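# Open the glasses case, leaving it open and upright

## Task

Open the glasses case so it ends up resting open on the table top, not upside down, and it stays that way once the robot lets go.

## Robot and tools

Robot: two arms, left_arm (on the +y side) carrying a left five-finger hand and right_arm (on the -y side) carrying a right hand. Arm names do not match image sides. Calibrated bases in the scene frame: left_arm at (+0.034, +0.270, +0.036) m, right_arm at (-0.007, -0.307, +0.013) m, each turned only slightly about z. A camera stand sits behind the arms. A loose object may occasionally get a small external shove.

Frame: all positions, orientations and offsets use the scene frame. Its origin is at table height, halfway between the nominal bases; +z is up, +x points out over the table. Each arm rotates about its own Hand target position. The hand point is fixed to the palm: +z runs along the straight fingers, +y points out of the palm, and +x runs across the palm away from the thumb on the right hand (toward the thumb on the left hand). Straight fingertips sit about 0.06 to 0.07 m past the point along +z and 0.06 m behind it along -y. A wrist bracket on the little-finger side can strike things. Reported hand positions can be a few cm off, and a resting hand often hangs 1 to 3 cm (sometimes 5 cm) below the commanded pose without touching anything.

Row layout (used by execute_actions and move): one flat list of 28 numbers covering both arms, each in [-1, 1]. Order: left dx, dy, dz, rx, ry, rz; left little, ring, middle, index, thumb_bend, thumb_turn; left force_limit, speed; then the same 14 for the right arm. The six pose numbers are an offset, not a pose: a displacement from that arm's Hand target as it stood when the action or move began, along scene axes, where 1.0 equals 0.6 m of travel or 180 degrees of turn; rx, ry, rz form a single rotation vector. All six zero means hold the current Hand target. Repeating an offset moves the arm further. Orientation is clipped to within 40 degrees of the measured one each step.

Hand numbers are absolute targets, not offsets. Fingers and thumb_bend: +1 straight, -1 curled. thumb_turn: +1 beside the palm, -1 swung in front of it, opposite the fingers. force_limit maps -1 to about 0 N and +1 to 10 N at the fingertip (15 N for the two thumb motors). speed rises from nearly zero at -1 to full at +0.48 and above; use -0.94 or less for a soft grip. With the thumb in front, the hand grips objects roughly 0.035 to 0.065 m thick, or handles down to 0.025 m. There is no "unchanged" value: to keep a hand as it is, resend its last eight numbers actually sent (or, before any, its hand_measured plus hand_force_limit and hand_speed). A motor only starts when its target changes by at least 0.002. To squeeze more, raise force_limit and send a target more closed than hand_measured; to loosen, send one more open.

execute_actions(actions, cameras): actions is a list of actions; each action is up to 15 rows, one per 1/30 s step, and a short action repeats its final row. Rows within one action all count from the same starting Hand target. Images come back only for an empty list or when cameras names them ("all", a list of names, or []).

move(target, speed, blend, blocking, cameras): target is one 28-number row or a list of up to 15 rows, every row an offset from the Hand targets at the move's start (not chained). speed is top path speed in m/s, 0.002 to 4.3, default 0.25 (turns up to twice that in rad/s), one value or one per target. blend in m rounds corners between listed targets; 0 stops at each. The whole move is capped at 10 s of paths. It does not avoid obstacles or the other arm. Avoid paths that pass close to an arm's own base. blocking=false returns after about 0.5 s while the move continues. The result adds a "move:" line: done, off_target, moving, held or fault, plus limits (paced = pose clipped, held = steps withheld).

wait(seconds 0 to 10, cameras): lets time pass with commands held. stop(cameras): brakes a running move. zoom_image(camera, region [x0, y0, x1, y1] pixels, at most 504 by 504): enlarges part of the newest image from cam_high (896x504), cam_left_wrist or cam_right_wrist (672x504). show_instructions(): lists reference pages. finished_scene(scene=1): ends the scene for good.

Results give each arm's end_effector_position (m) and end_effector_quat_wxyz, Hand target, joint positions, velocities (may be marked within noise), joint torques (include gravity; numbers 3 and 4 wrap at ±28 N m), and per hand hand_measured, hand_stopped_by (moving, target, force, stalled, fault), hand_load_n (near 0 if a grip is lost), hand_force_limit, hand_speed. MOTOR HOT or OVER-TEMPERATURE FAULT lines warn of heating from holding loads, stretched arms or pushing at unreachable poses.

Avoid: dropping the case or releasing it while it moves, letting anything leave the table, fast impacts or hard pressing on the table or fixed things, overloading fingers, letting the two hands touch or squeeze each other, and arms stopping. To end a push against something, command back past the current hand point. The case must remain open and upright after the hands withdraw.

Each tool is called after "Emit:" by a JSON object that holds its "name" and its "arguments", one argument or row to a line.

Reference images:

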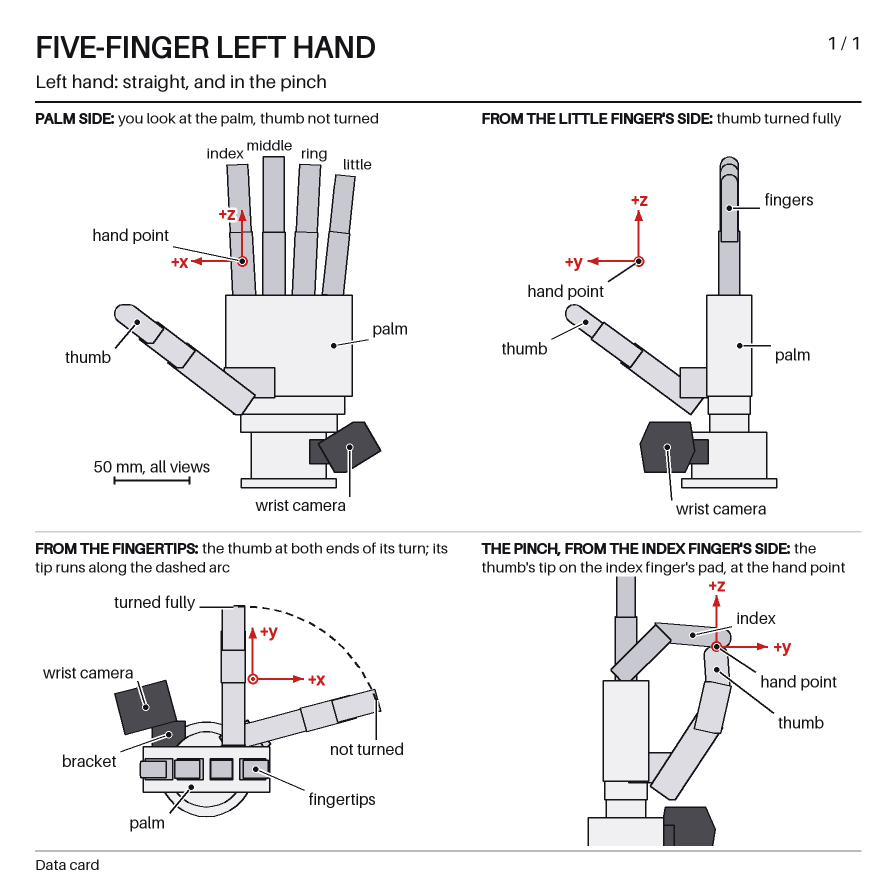

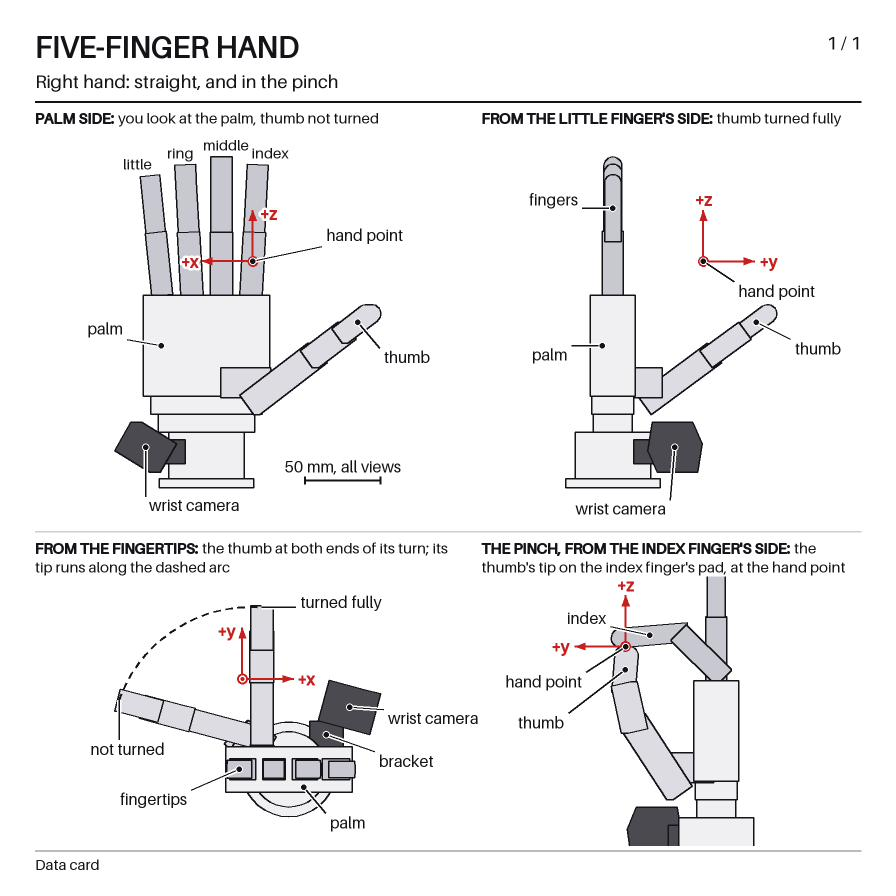

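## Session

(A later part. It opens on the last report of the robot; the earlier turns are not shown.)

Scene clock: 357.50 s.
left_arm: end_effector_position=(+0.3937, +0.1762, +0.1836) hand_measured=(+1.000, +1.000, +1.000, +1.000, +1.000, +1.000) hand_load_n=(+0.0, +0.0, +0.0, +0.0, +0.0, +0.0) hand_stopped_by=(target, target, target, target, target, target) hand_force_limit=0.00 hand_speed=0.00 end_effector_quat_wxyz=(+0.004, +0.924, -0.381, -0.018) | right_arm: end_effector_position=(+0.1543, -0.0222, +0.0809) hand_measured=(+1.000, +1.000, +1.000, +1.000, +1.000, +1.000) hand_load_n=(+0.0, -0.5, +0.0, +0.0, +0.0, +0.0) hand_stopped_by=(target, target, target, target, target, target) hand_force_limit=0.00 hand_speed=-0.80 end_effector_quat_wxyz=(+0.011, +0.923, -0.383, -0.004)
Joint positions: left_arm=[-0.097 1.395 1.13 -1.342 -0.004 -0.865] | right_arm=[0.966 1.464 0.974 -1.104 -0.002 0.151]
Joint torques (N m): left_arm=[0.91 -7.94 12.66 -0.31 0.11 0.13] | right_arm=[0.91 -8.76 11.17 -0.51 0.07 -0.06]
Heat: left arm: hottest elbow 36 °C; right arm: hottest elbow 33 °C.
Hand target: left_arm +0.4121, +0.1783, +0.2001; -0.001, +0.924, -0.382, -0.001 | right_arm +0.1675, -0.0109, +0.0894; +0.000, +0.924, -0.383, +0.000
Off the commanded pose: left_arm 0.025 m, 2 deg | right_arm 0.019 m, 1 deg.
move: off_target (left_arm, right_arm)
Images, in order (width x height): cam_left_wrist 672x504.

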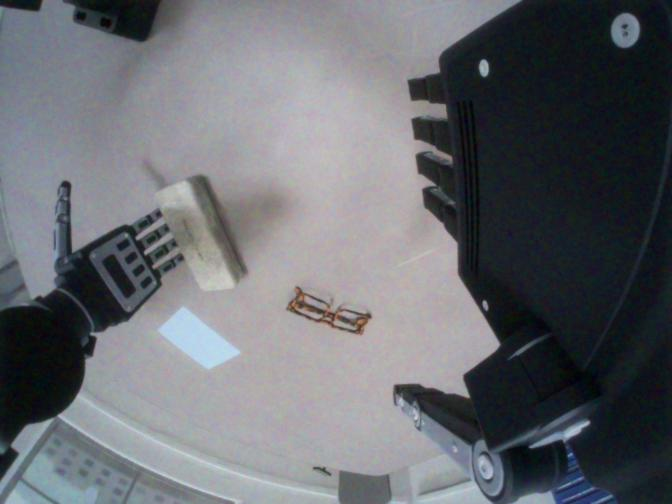

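Emit:
{"name": "move", "arguments": {
  "target": [0,0,0,0,0,0, 1,1,1,1,1,1,0,0, 0.1,0.1,0.003,0,0,0, 1,1,1,1,1,1,0,-0.8],
  "speed": 0.1,
  "cameras": ["all"]
}}

Emit:
{"name": "zoom_image", "arguments": {
  "camera": "cam_left_wrist",
  "region": [70, 100, 350, 380]
}}

Scene clock: 364.63 s.
left_arm: end_effector_position=(+0.3937, +0.1762, +0.1836) hand_measured=(+1.000, +1.000, +1.000, +1.000, +1.000, +1.000) hand_load_n=(+0.0, +0.0, +0.0, +0.0, +0.0, +0.0) hand_stopped_by=(target, target, target, target, target, target) hand_force_limit=0.00 hand_speed=0.00 end_effector_quat_wxyz=(+0.004, +0.924, -0.381, -0.018) | right_arm: end_effector_position=(+0.2143, +0.0391, +0.0840) hand_measured=(+1.000, +1.000, +1.000, +1.000, +1.000, +1.000) hand_load_n=(+0.0, +0.0, +0.0, +0.0, +0.0, +0.0) hand_stopped_by=(target, target, target, target, target, target) hand_force_limit=0.00 hand_speed=-0.80 end_effector_quat_wxyz=(+0.010, +0.923, -0.384, -0.004)
Joint positions: left_arm=[-0.097 1.395 1.13 -1.342 -0.004 -0.865] | right_arm=[0.94 1.665 1.223 -1.15 -0.002 0.126]
Joint torques (N m): left_arm=[0.85 -7.94 12.64 -0.32 0.11 0.13] | right_arm=[0.85 -11.99 11.43 -0.5 0.07 -0.06]
Heat: left arm: hottest elbow 36 °C; right arm: hottest elbow 33 °C.
Hand target: left_arm +0.4121, +0.1783, +0.2001; -0.001, +0.924, -0.382, -0.001 | right_arm +0.2276, +0.0491, +0.0912; +0.000, +0.924, -0.383, +0.000
Off the commanded pose: left_arm 0.025 m, 2 deg | right_arm 0.018 m, 1 deg.
move: off_target (left_arm, right_arm)

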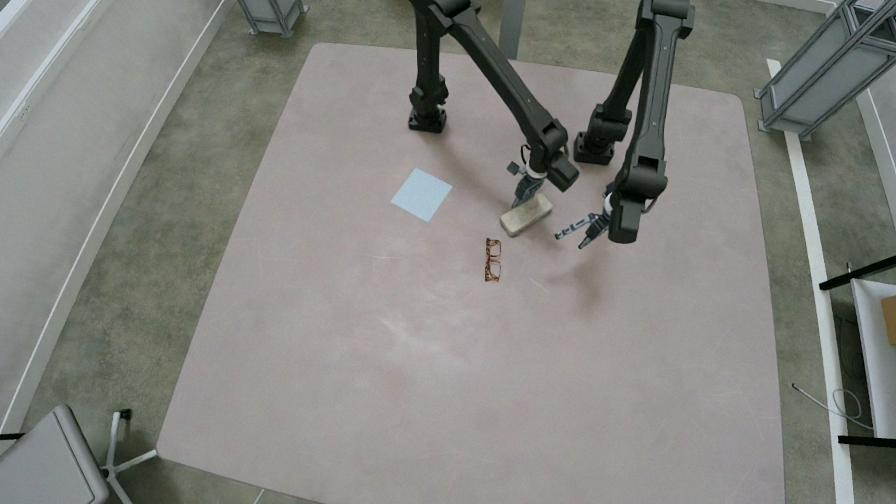

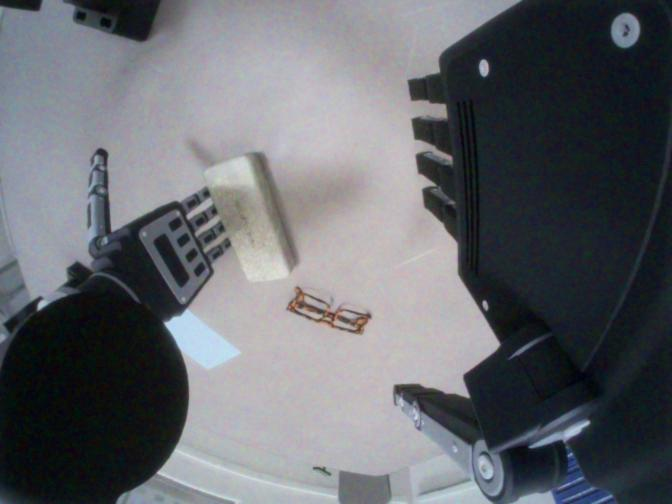

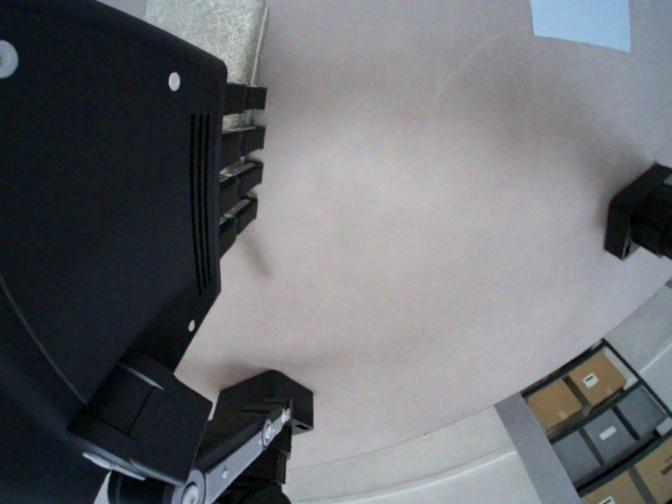

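Scaled by 1.800 from the camera's 672x504 image, which has a finer 960x720 frame.

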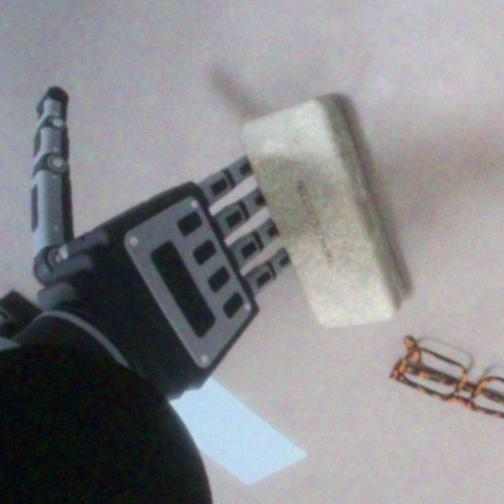

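Emit:
{"name": "move", "arguments": {
  "target": [
    [0,0,0,0,0,0, 1,1,1,1,1,1,0,0, -0.045,-0.045,0.033,0,0,0, 1,1,1,1,1,1,0,-0.8],
    [0,0,0,0,0,0, 1,1,1,1,1,1,0,0, -0.09,-0.085,-0.05,0.196,-0.196,0, 1,1,1,1,1,1,0,-0.8]
  ],
  "speed": 0.15,
  "cameras": ["all"]
}}

Emit:
{"name": "zoom_image", "arguments": {
  "camera": "cam_left_wrist",
  "region": [70, 100, 350, 380]
}}

Scene clock: 387.20 s.
left_arm: end_effector_position=(+0.3937, +0.1762, +0.1836) hand_measured=(+1.000, +1.000, +1.000, +1.000, +1.000, +1.000) hand_load_n=(+0.0, +0.0, +0.0, +0.0, +0.0, +0.0) hand_stopped_by=(target, target, target, target, target, target) hand_force_limit=0.00 hand_speed=0.00 end_effector_quat_wxyz=(+0.004, +0.924, -0.381, -0.018) | right_arm: end_effector_position=(+0.1734, -0.0076, +0.0551) hand_measured=(+1.000, +1.000, +1.000, +1.000, +1.000, +1.000) hand_load_n=(+0.0, +0.0, +0.0, -0.5, +0.0, -0.5) hand_stopped_by=(target, target, target, target, target, target) hand_force_limit=0.00 hand_speed=-0.80 end_effector_quat_wxyz=(-0.376, +0.843, -0.349, +0.161)
Joint positions: left_arm=[-0.097 1.395 1.13 -1.342 -0.004 -0.865] | right_arm=[1.05 0.995 0.386 -0.133 0.181 0.152]
Joint torques (N m): left_arm=[0.85 -7.88 12.64 -0.32 0.1 0.13] | right_arm=[2.43 -4.78 8.18 1.72 0.21 0.12]
Heat: left arm: hottest elbow 38 °C; right arm: hottest elbow 33 °C.
Hand target: left_arm +0.4121, +0.1783, +0.2001; -0.001, +0.924, -0.382, -0.001 | right_arm +0.1736, -0.0019, +0.0612; -0.389, +0.838, -0.347, +0.161
Off the commanded pose: left_arm 0.025 m, 2 deg | right_arm 0.008 m, 2 deg.
move: off_target (left_arm)

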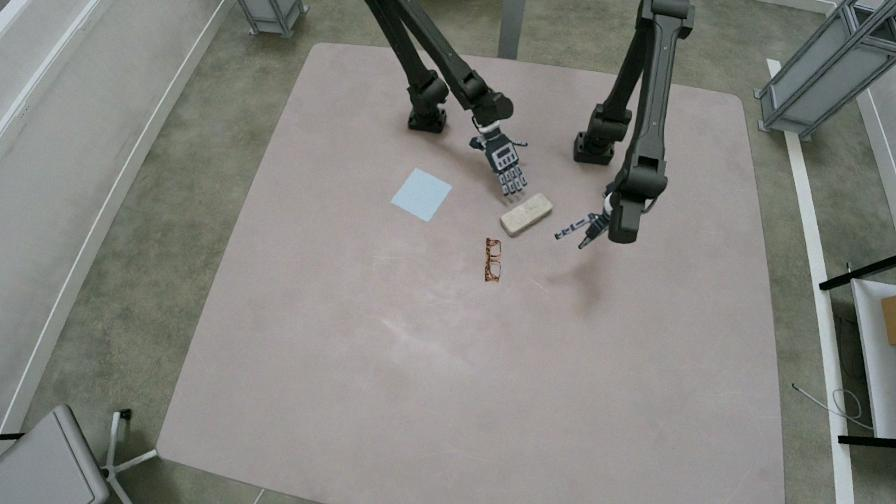

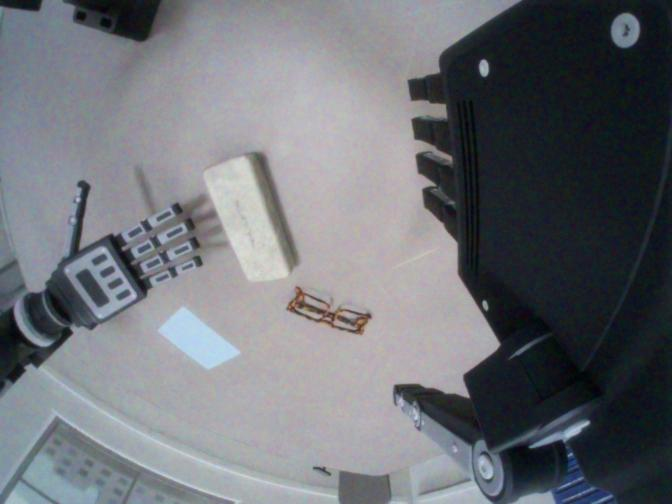

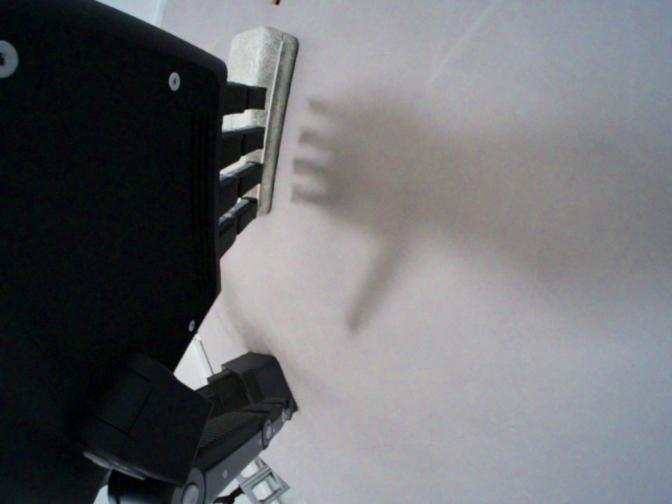

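Scaled by 1.800 from the camera's 672x504 image, which has a finer 960x720 frame.

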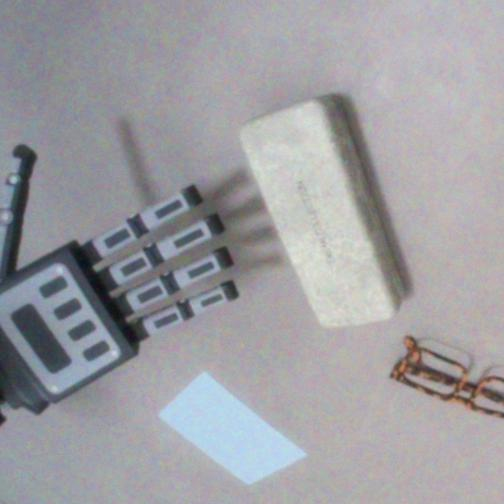

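Emit:
{"name": "zoom_image", "arguments": {
  "camera": "cam_right_wrist",
  "region": [200, 10, 360, 230]
}}

Scaled by 2.291 from the camera's 672x504 image, which has a finer 960x720 frame.

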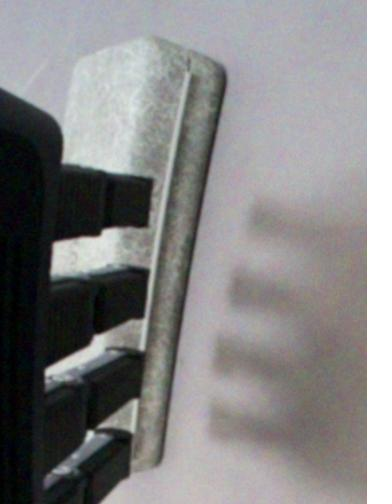

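Emit:
{"name": "move", "arguments": {
  "target": [0,0,0,0,0,0, 1,1,1,1,1,1,0,0, 0,0,-0.055,0,0,0, 1,1,1,1,1,1,0,-0.8],
  "speed": 0.1,
  "cameras": ["cam_left_wrist","cam_right_wrist"]
}}

Emit:
{"name": "zoom_image", "arguments": {
  "camera": "cam_left_wrist",
  "region": [70, 100, 350, 380]
}}

Emit:
{"name": "zoom_image", "arguments": {
  "camera": "cam_right_wrist",
  "region": [200, 10, 360, 230]
}}

Scene clock: 396.47 s.
left_arm: end_effector_position=(+0.3937, +0.1762, +0.1836) hand_measured=(+1.000, +1.000, +1.000, +1.000, +1.000, +1.000) hand_load_n=(+0.0, +0.0, +0.0, +0.0, +0.0, +0.0) hand_stopped_by=(target, target, target, target, target, target) hand_force_limit=0.00 hand_speed=0.00 end_effector_quat_wxyz=(+0.004, +0.924, -0.381, -0.018) | right_arm: end_effector_position=(+0.1741, -0.0064, +0.0283) hand_measured=(+1.000, +1.000, +1.000, +1.000, +1.000, +1.000) hand_load_n=(+0.0, +0.0, +0.0, +0.0, +0.0, +0.0) hand_stopped_by=(target, target, target, target, target, target) hand_force_limit=0.00 hand_speed=-0.80 end_effector_quat_wxyz=(-0.385, +0.839, -0.348, +0.162)
Joint positions: left_arm=[-0.097 1.395 1.13 -1.342 -0.004 -0.865] | right_arm=[1.05 1.08 0.331 0.025 0.182 0.152]
Joint torques (N m): left_arm=[0.91 -7.94 12.66 -0.34 0.11 0.13] | right_arm=[2.14 -3.25 7.5 1.61 0.22 0.13]
Heat: left arm: hottest elbow 38 °C; right arm: hottest elbow 33 °C.
Hand target: left_arm +0.4121, +0.1783, +0.2001; -0.001, +0.924, -0.382, -0.001 | right_arm +0.1735, -0.0019, +0.0283; -0.389, +0.838, -0.347, +0.161
Off the commanded pose: left_arm 0.025 m, 2 deg | right_arm 0.004 m, 1 deg.
move: off_target (left_arm)
Images, in order (width x height): cam_left_wrist 672x504, cam_right_wrist 672x504.

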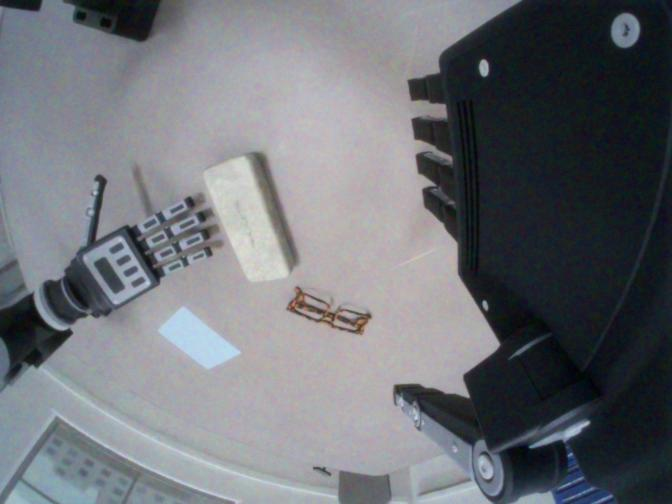

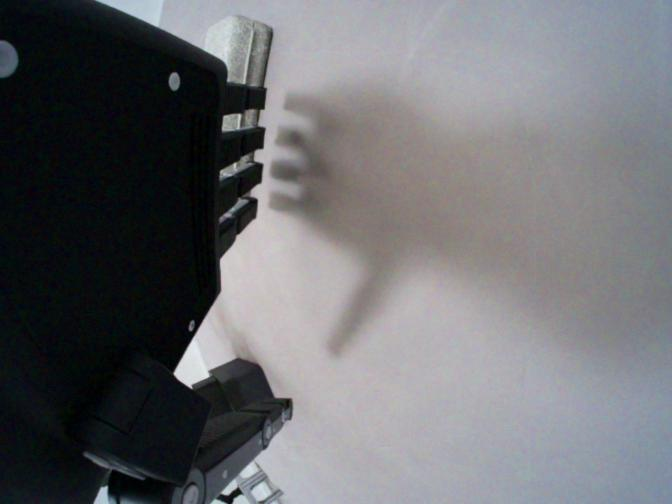

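Scaled by 1.800 from the camera's 672x504 image, which has a finer 960x720 frame.

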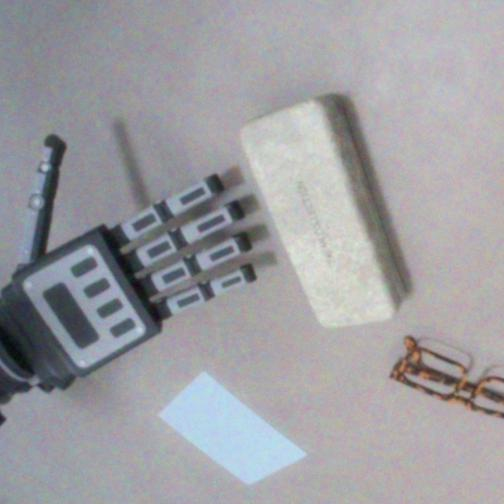

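Scaled by 2.291 from the camera's 672x504 image, which has a finer 960x720 frame.

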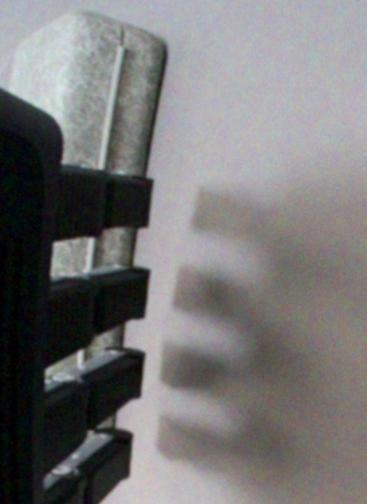

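Emit:
{"name": "move", "arguments": {
  "target": [0,0,0,0,0,0, 1,1,1,1,1,1,0,0, 0,0,-0.035,0,0,0, 1,1,1,1,1,1,0,-0.8],
  "speed": 0.06,
  "cameras": ["cam_left_wrist","cam_right_wrist"]
}}

Emit:
{"name": "zoom_image", "arguments": {
  "camera": "cam_right_wrist",
  "region": [200, 10, 360, 230]
}}

Scene clock: 403.03 s.
left_arm: end_effector_position=(+0.3937, +0.1762, +0.1836) hand_measured=(+1.000, +1.000, +1.000, +1.000, +1.000, +1.000) hand_load_n=(+0.0, +0.0, +0.0, +0.0, +0.0, +0.0) hand_stopped_by=(target, target, target, target, target, target) hand_force_limit=0.00 hand_speed=0.00 end_effector_quat_wxyz=(+0.004, +0.924, -0.381, -0.018) | right_arm: end_effector_position=(+0.1774, -0.0014, +0.0137) hand_measured=(+1.000, +1.000, +1.000, +1.000, +1.000, +1.000) hand_load_n=(+0.0, +0.0, +0.0, +0.0, +0.0, +0.0) hand_stopped_by=(target, target, target, target, target, target) hand_force_limit=0.00 hand_speed=-0.80 end_effector_quat_wxyz=(-0.394, +0.835, -0.348, +0.164)
Joint positions: left_arm=[-0.097 1.395 1.13 -1.342 -0.004 -0.865] | right_arm=[1.05 1.155 0.31 0.143 0.183 0.152]
Joint torques (N m): left_arm=[0.97 -7.94 12.66 -0.34 0.11 0.13] | right_arm=[2.14 -2.9 6.38 1.57 0.15 0.11]
Heat: left arm: hottest elbow 39 °C; right arm: hottest elbow 33 °C.
Hand target: left_arm +0.4121, +0.1783, +0.2001; -0.001, +0.924, -0.382, -0.001 | right_arm +0.1736, -0.0019, +0.0073; -0.389, +0.838, -0.347, +0.161
Off the commanded pose: left_arm 0.025 m, 2 deg | right_arm 0.007 m, 1 deg.
move: off_target (left_arm)
Images, in order (width x height): cam_left_wrist 672x504, cam_right_wrist 672x504.

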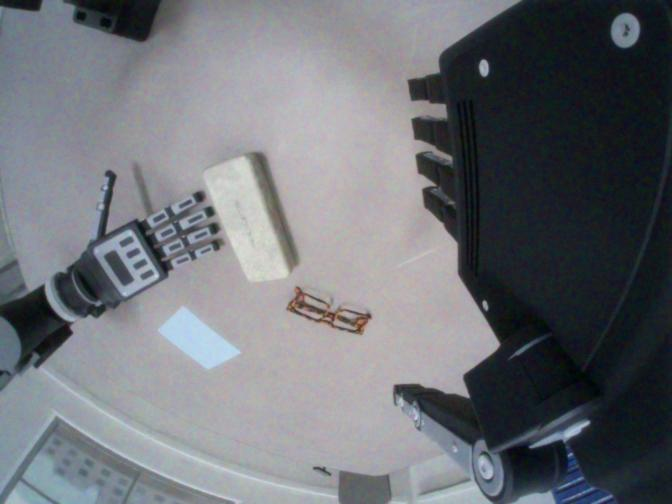

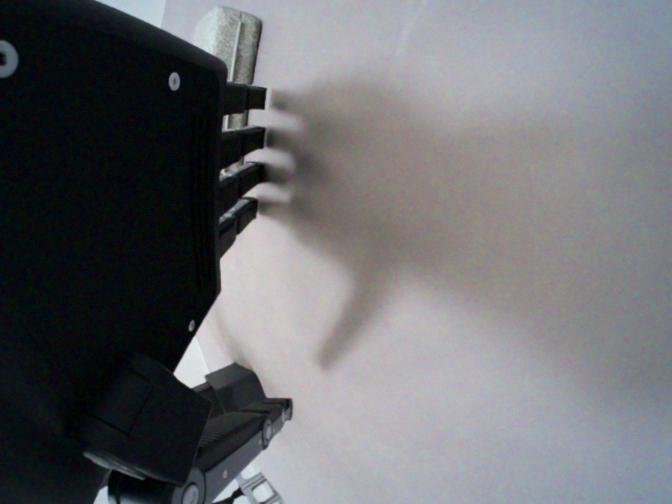

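Scaled by 2.291 from the camera's 672x504 image, which has a finer 960x720 frame.

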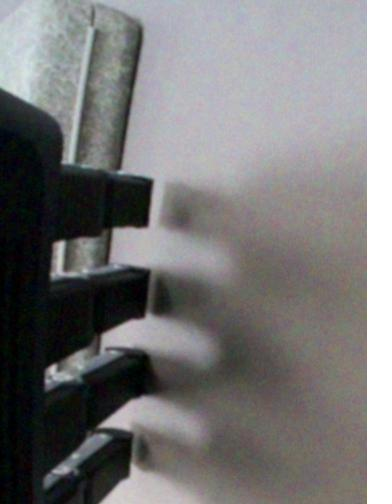

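Emit:
{"name": "move", "arguments": {
  "target": [0,0,0,0,0,0, 1,1,1,1,1,1,0,0, 0.046,0.038,0.008,0,0,0, 1,1,1,1,1,1,0,-0.8],
  "speed": 0.06,
  "cameras": ["cam_left_wrist","cam_right_wrist"]
}}

Emit:
{"name": "zoom_image", "arguments": {
  "camera": "cam_right_wrist",
  "region": [200, 10, 360, 230]
}}

Emit:
{"name": "zoom_image", "arguments": {
  "camera": "cam_left_wrist",
  "region": [120, 120, 330, 300]
}}

Scene clock: 418.93 s.
left_arm: end_effector_position=(+0.3937, +0.1762, +0.1836) hand_measured=(+1.000, +1.000, +1.000, +1.000, +1.000, +1.000) hand_load_n=(+0.0, +0.0, +0.0, +0.0, +0.0, +0.0) hand_stopped_by=(target, target, target, target, target, target) hand_force_limit=0.00 hand_speed=0.00 end_effector_quat_wxyz=(+0.004, +0.924, -0.381, -0.018) | right_arm: end_effector_position=(+0.1941, +0.0165, +0.0138) hand_measured=(+1.000, +1.000, +1.000, +1.000, +1.000, +1.000) hand_load_n=(+0.0, +0.0, +0.5, +0.0, +0.0, +0.0) hand_stopped_by=(target, target, target, target, target, target) hand_force_limit=0.00 hand_speed=-0.80 end_effector_quat_wxyz=(-0.394, +0.836, -0.348, +0.160)
Joint positions: left_arm=[-0.097 1.395 1.13 -1.342 -0.004 -0.865] | right_arm=[1.025 1.239 0.369 0.166 0.157 0.141]
Joint torques (N m): left_arm=[0.91 -7.88 12.64 -0.31 0.11 0.13] | right_arm=[0.85 -2.96 8.61 1.2 -0.14 0]
Heat: left arm: hottest elbow 39 °C; right arm: hottest elbow 31 °C.
Hand target: left_arm +0.4121, +0.1783, +0.2001; -0.001, +0.924, -0.382, -0.001 | right_arm +0.2011, +0.0208, +0.0120; -0.389, +0.838, -0.347, +0.161
Off the commanded pose: left_arm 0.025 m, 2 deg | right_arm 0.009 m, 1 deg.
move: off_target (left_arm)
Images, in order (width x height): cam_left_wrist 672x504, cam_right_wrist 672x504.

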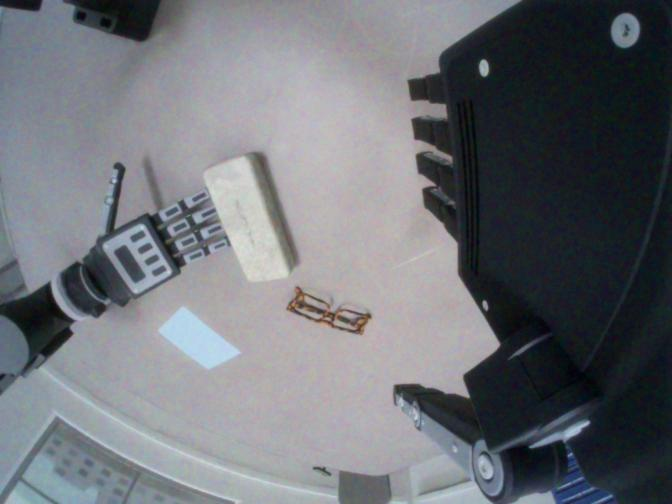

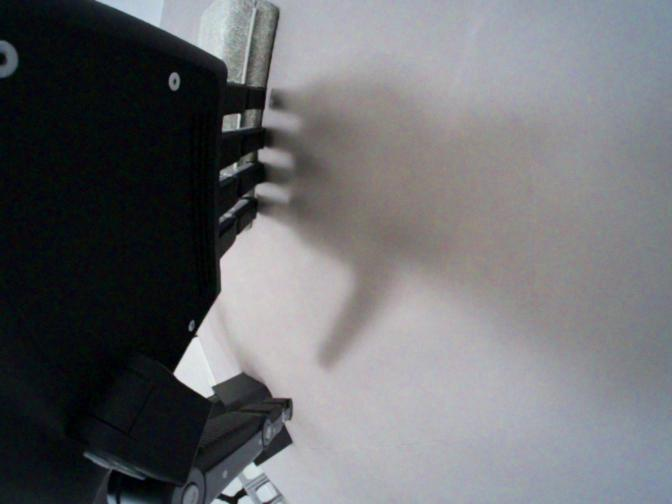

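Scaled by 2.291 from the camera's 672x504 image, which has a finer 960x720 frame.

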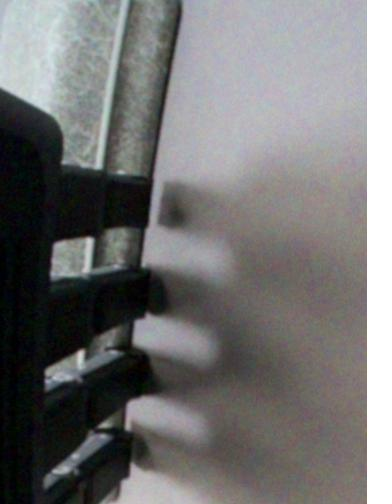

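Scaled by 2.400 from the camera's 672x504 image, which has a finer 960x720 frame.

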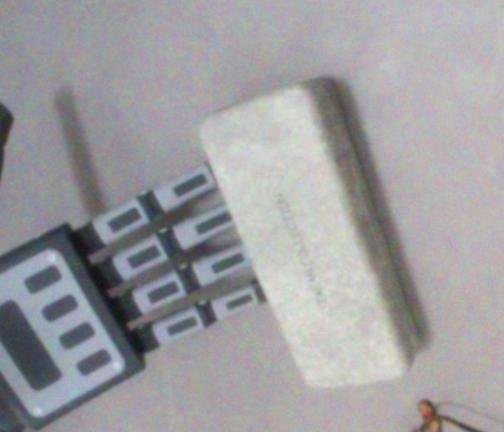

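Emit:
{"name": "move", "arguments": {
  "target": [-0.02,-0.06,-0.2,0,0,0, 0,0,0,0,1,1,0,0, 0,0,0,0,0,0, 1,1,1,1,1,1,0,-0.8],
  "speed": 0.15,
  "cameras": ["all"]
}}

Emit:
{"name": "zoom_image", "arguments": {
  "camera": "cam_left_wrist",
  "region": [140, 60, 400, 320]
}}

Scene clock: 439.50 s.
left_arm: end_effector_position=(+0.3984, +0.1463, +0.0828) hand_measured=(+0.000, +0.000, +0.000, +0.000, +1.000, +1.000) hand_load_n=(+0.0, +0.0, +0.0, +0.0, +0.0, +0.0) hand_stopped_by=(target, target, target, target, target, target) hand_force_limit=0.00 hand_speed=0.00 end_effector_quat_wxyz=(-0.001, +0.923, -0.384, -0.003) | right_arm: end_effector_position=(+0.1941, +0.0165, +0.0137) hand_measured=(+1.000, +1.000, +1.000, +1.000, +1.000, +1.000) hand_load_n=(-0.5, +0.0, +0.5, +0.0, +0.0, +0.0) hand_stopped_by=(target, target, target, target, target, target) hand_force_limit=0.00 hand_speed=-0.80 end_effector_quat_wxyz=(-0.394, +0.836, -0.348, +0.160)
Joint positions: left_arm=[-0.173 1.505 0.961 -1.033 -0.003 -0.934] | right_arm=[1.025 1.239 0.369 0.166 0.157 0.14]
Joint torques (N m): left_arm=[-0.5 -8.7 7.04 0.62 0.09 -0.11] | right_arm=[0.97 -3.19 8.64 1.18 -0.11 -0.01]
Heat: left arm: hottest elbow 39 °C; right arm: hottest elbow 32 °C.
Hand target: left_arm +0.4002, +0.1424, +0.0802; -0.001, +0.924, -0.382, -0.001 | right_arm +0.2011, +0.0208, +0.0119; -0.389, +0.838, -0.347, +0.161
Off the commanded pose: left_arm 0.005 m, 0 deg | right_arm 0.008 m, 1 deg.
move: done

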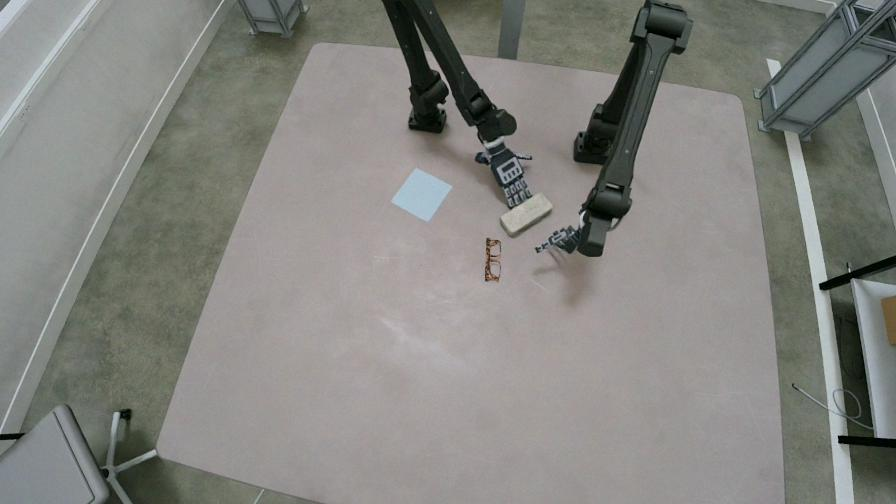

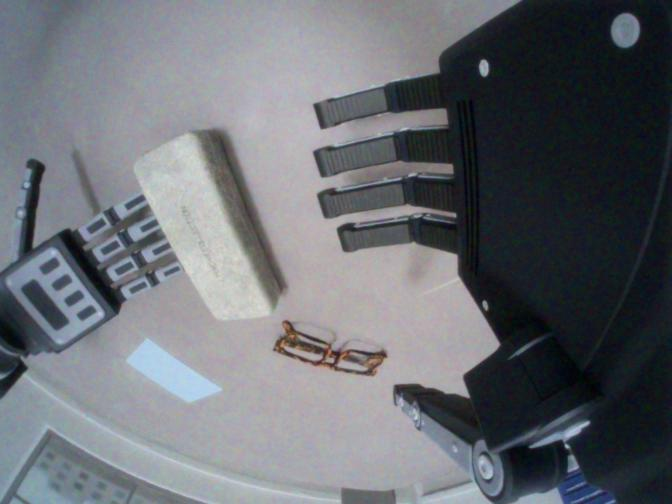

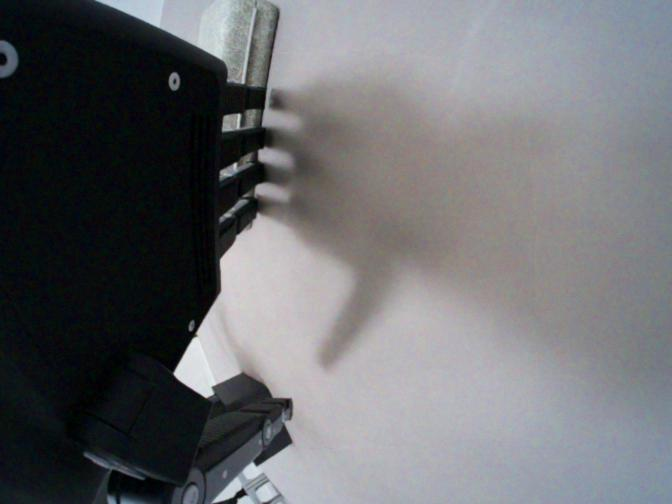

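Scaled by 1.938 from the camera's 672x504 image, which has a finer 960x720 frame.

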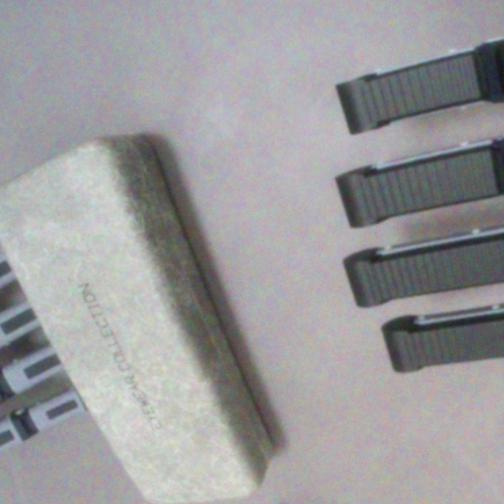

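Emit:
{"name": "move", "arguments": {
  "target": [-0.038,-0.057,-0.05,0,0,0, 0,0,0,0,1,1,0,0, 0,0,0,0,0,0, 1,1,1,1,1,1,0,-0.8],
  "speed": 0.1,
  "cameras": ["cam_left_wrist","cam_right_wrist"]
}}

Emit:
{"name": "zoom_image", "arguments": {
  "camera": "cam_left_wrist",
  "region": [140, 60, 400, 320]
}}

Scene clock: 450.00 s.
left_arm: end_effector_position=(+0.3771, +0.1114, +0.0541) hand_measured=(+0.000, +0.000, +0.000, +0.000, +1.000, +1.000) hand_load_n=(+0.0, +0.0, +0.0, +0.0, +0.0, +0.0) hand_stopped_by=(target, target, target, target, target, target) hand_force_limit=0.00 hand_speed=0.00 end_effector_quat_wxyz=(-0.001, +0.923, -0.385, -0.001) | right_arm: end_effector_position=(+0.1941, +0.0165, +0.0137) hand_measured=(+1.000, +1.000, +1.000, +1.000, +1.000, +1.000) hand_load_n=(+0.0, +0.0, +0.0, +0.0, +0.0, +0.0) hand_stopped_by=(target, target, target, target, target, target) hand_force_limit=0.00 hand_speed=-0.80 end_effector_quat_wxyz=(-0.394, +0.836, -0.348, +0.160)
Joint positions: left_arm=[-0.273 1.516 0.882 -0.939 -0.003 -1.034] | right_arm=[1.025 1.239 0.369 0.166 0.157 0.14]
Joint torques (N m): left_arm=[-0.38 -8.29 6.48 0.65 0.07 -0.09] | right_arm=[0.97 -3.02 8.64 1.17 -0.15 -0.03]
Heat: left arm: hottest elbow 38 °C; right arm: hottest elbow 32 °C.
Hand target: left_arm +0.3774, +0.1082, +0.0502; -0.001, +0.924, -0.382, -0.001 | right_arm +0.2011, +0.0208, +0.0119; -0.389, +0.838, -0.347, +0.161
Off the commanded pose: left_arm 0.005 m, 0 deg | right_arm 0.008 m, 1 deg.
move: done
Images, in order (width x height): cam_left_wrist 672x504, cam_right_wrist 672x504.

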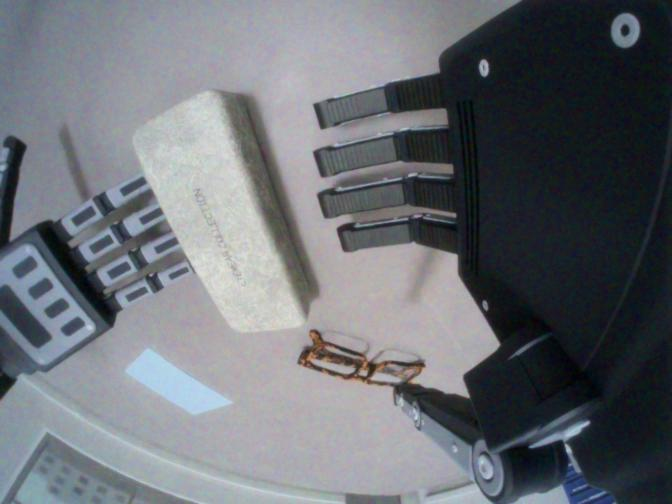

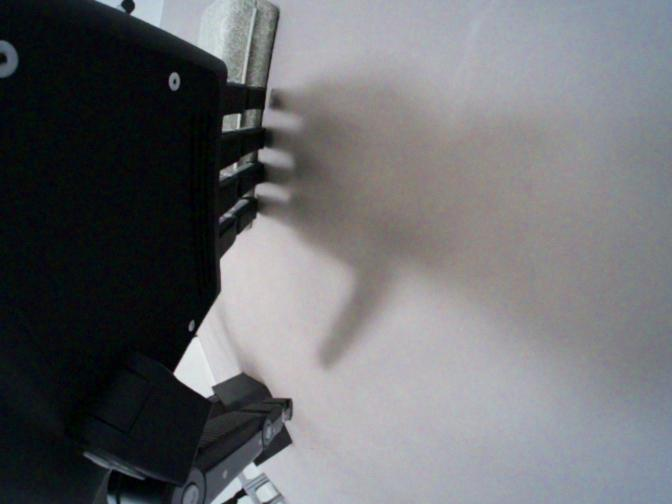

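Scaled by 1.938 from the camera's 672x504 image, which has a finer 960x720 frame.

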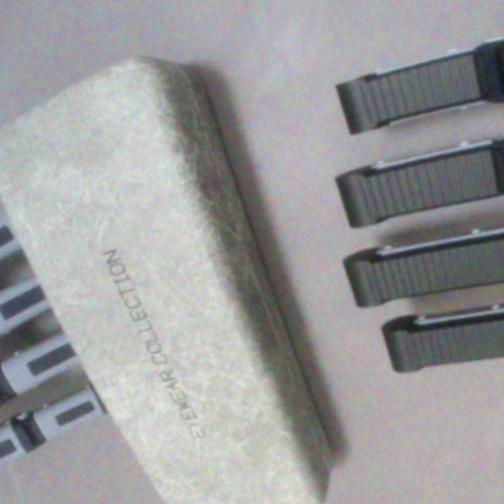

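Emit:
{"name": "move", "arguments": {
  "target": [-0.024,-0.024,0,0,0,0, 0,0,0,0,1,1,0,0, 0,0,0,0,0,0, 1,1,1,1,1,1,0,-0.8],
  "speed": 0.05,
  "cameras": ["cam_left_wrist","cam_right_wrist"]
}}

Emit:
{"name": "zoom_image", "arguments": {
  "camera": "cam_left_wrist",
  "region": [140, 60, 400, 320]
}}

Scene clock: 458.40 s.
left_arm: end_effector_position=(+0.3609, +0.0978, +0.0463) hand_measured=(+0.000, +0.000, +0.000, +0.000, +1.000, +1.000) hand_load_n=(+0.0, +0.0, +0.0, +0.0, +0.0, +0.0) hand_stopped_by=(target, target, target, target, target, target) hand_force_limit=0.00 hand_speed=0.00 end_effector_quat_wxyz=(+0.000, +0.923, -0.384, -0.012) | right_arm: end_effector_position=(+0.1941, +0.0165, +0.0137) hand_measured=(+1.000, +1.000, +1.000, +1.000, +1.000, +1.000) hand_load_n=(+0.0, +0.0, +0.5, +0.0, +0.0, +0.0) hand_stopped_by=(target, target, target, target, target, target) hand_force_limit=0.00 hand_speed=-0.80 end_effector_quat_wxyz=(-0.394, +0.836, -0.348, +0.160)
Joint positions: left_arm=[-0.32 1.516 0.856 -0.936 -0.003 -1.081] | right_arm=[1.025 1.239 0.369 0.166 0.157 0.14]
Joint torques (N m): left_arm=[-0.5 -9.7 6.26 0.58 0.08 -0.1] | right_arm=[0.97 -3.08 8.62 1.14 -0.12 -0.02]
Heat: left arm: hottest elbow 37 °C; right arm: hottest elbow 32 °C.
Hand target: left_arm +0.3630, +0.0938, +0.0502; -0.001, +0.924, -0.383, -0.001 | right_arm +0.2011, +0.0208, +0.0119; -0.389, +0.838, -0.347, +0.161
Off the commanded pose: left_arm 0.006 m, 1 deg | right_arm 0.008 m, 1 deg.
move: done
Images, in order (width x height): cam_left_wrist 672x504, cam_right_wrist 672x504.

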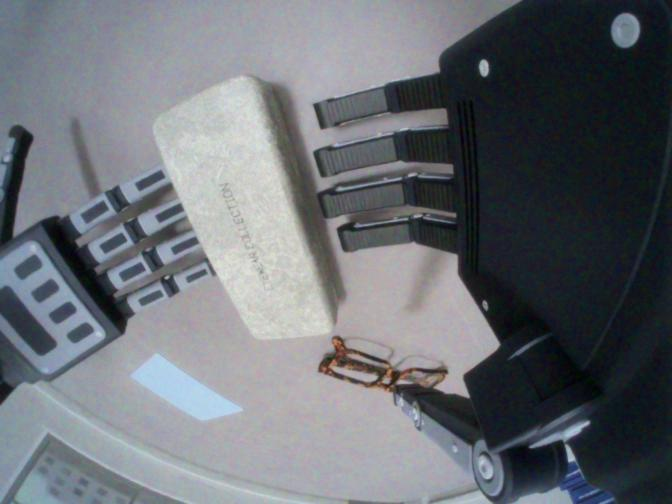

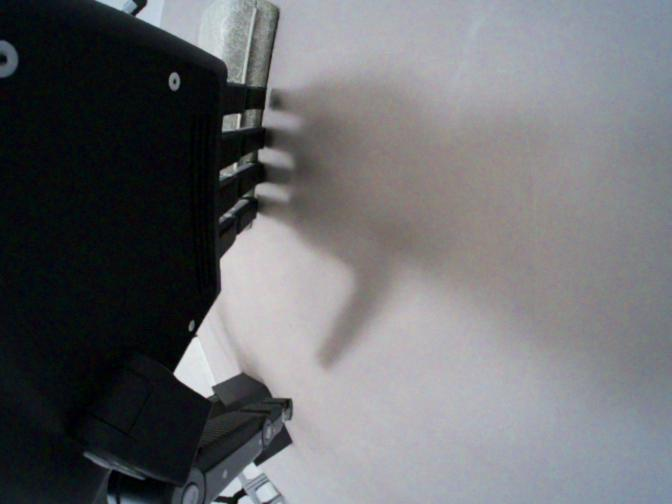

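Scaled by 1.938 from the camera's 672x504 image, which has a finer 960x720 frame.

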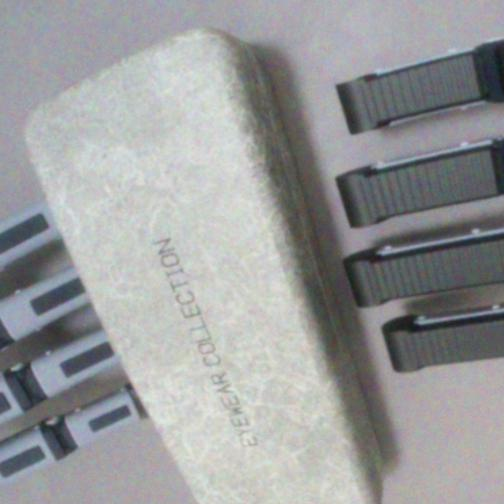

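Emit:
{"name": "move", "arguments": {
  "target": [-0.015,-0.015,0.004,0,0,0, 0,0,0,0,1,1,0,0, 0,0,0,0,0,0, 1,1,1,1,1,1,0,-0.8],
  "speed": 0.05,
  "cameras": ["cam_left_wrist","cam_right_wrist"]
}}

Emit:
{"name": "zoom_image", "arguments": {
  "camera": "cam_left_wrist",
  "region": [140, 60, 400, 320]
}}

Scene clock: 466.93 s.
left_arm: end_effector_position=(+0.3539, +0.0889, +0.0481) hand_measured=(+0.000, +0.000, +0.000, +0.000, +1.000, +1.000) hand_load_n=(+0.0, +0.0, +0.0, +0.0, -0.5, +0.0) hand_stopped_by=(target, target, target, target, target, target) hand_force_limit=0.00 hand_speed=0.00 end_effector_quat_wxyz=(-0.001, +0.923, -0.384, -0.010) | right_arm: end_effector_position=(+0.1941, +0.0165, +0.0137) hand_measured=(+1.000, +1.000, +1.000, +1.000, +1.000, +1.000) hand_load_n=(+0.0, +0.0, +0.5, +0.0, +0.0, -0.5) hand_stopped_by=(target, target, target, target, target, target) hand_force_limit=0.00 hand_speed=-0.80 end_effector_quat_wxyz=(-0.394, +0.836, -0.348, +0.160)
Joint positions: left_arm=[-0.35 1.5 0.844 -0.936 -0.003 -1.113] | right_arm=[1.025 1.239 0.369 0.166 0.157 0.14]
Joint torques (N m): left_arm=[-0.56 -9.64 6.26 0.38 0.11 -0.09] | right_arm=[0.73 -3.14 8.61 1.18 -0.14 -0.03]
Heat: left arm: hottest elbow 36 °C; right arm: hottest elbow 32 °C.
Hand target: left_arm +0.3540, +0.0848, +0.0525; -0.001, +0.924, -0.382, -0.001 | right_arm +0.2011, +0.0208, +0.0119; -0.389, +0.838, -0.347, +0.161
Off the commanded pose: left_arm 0.006 m, 1 deg | right_arm 0.008 m, 1 deg.
move: done
Images, in order (width x height): cam_left_wrist 672x504, cam_right_wrist 672x504.

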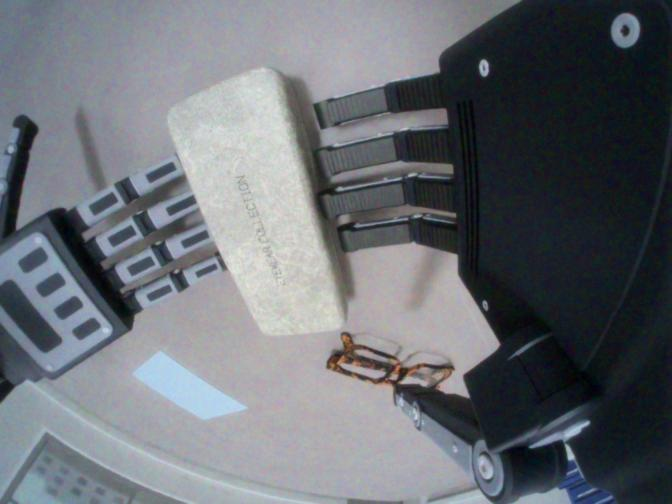

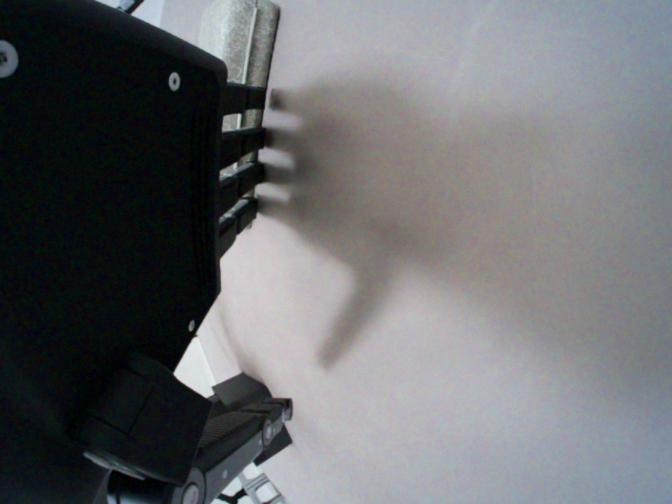

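Scaled by 1.938 from the camera's 672x504 image, which has a finer 960x720 frame.

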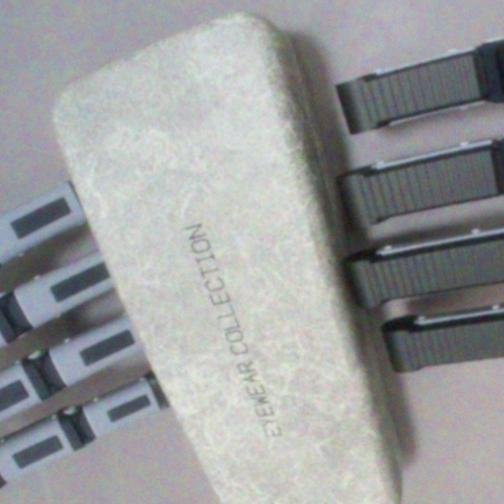

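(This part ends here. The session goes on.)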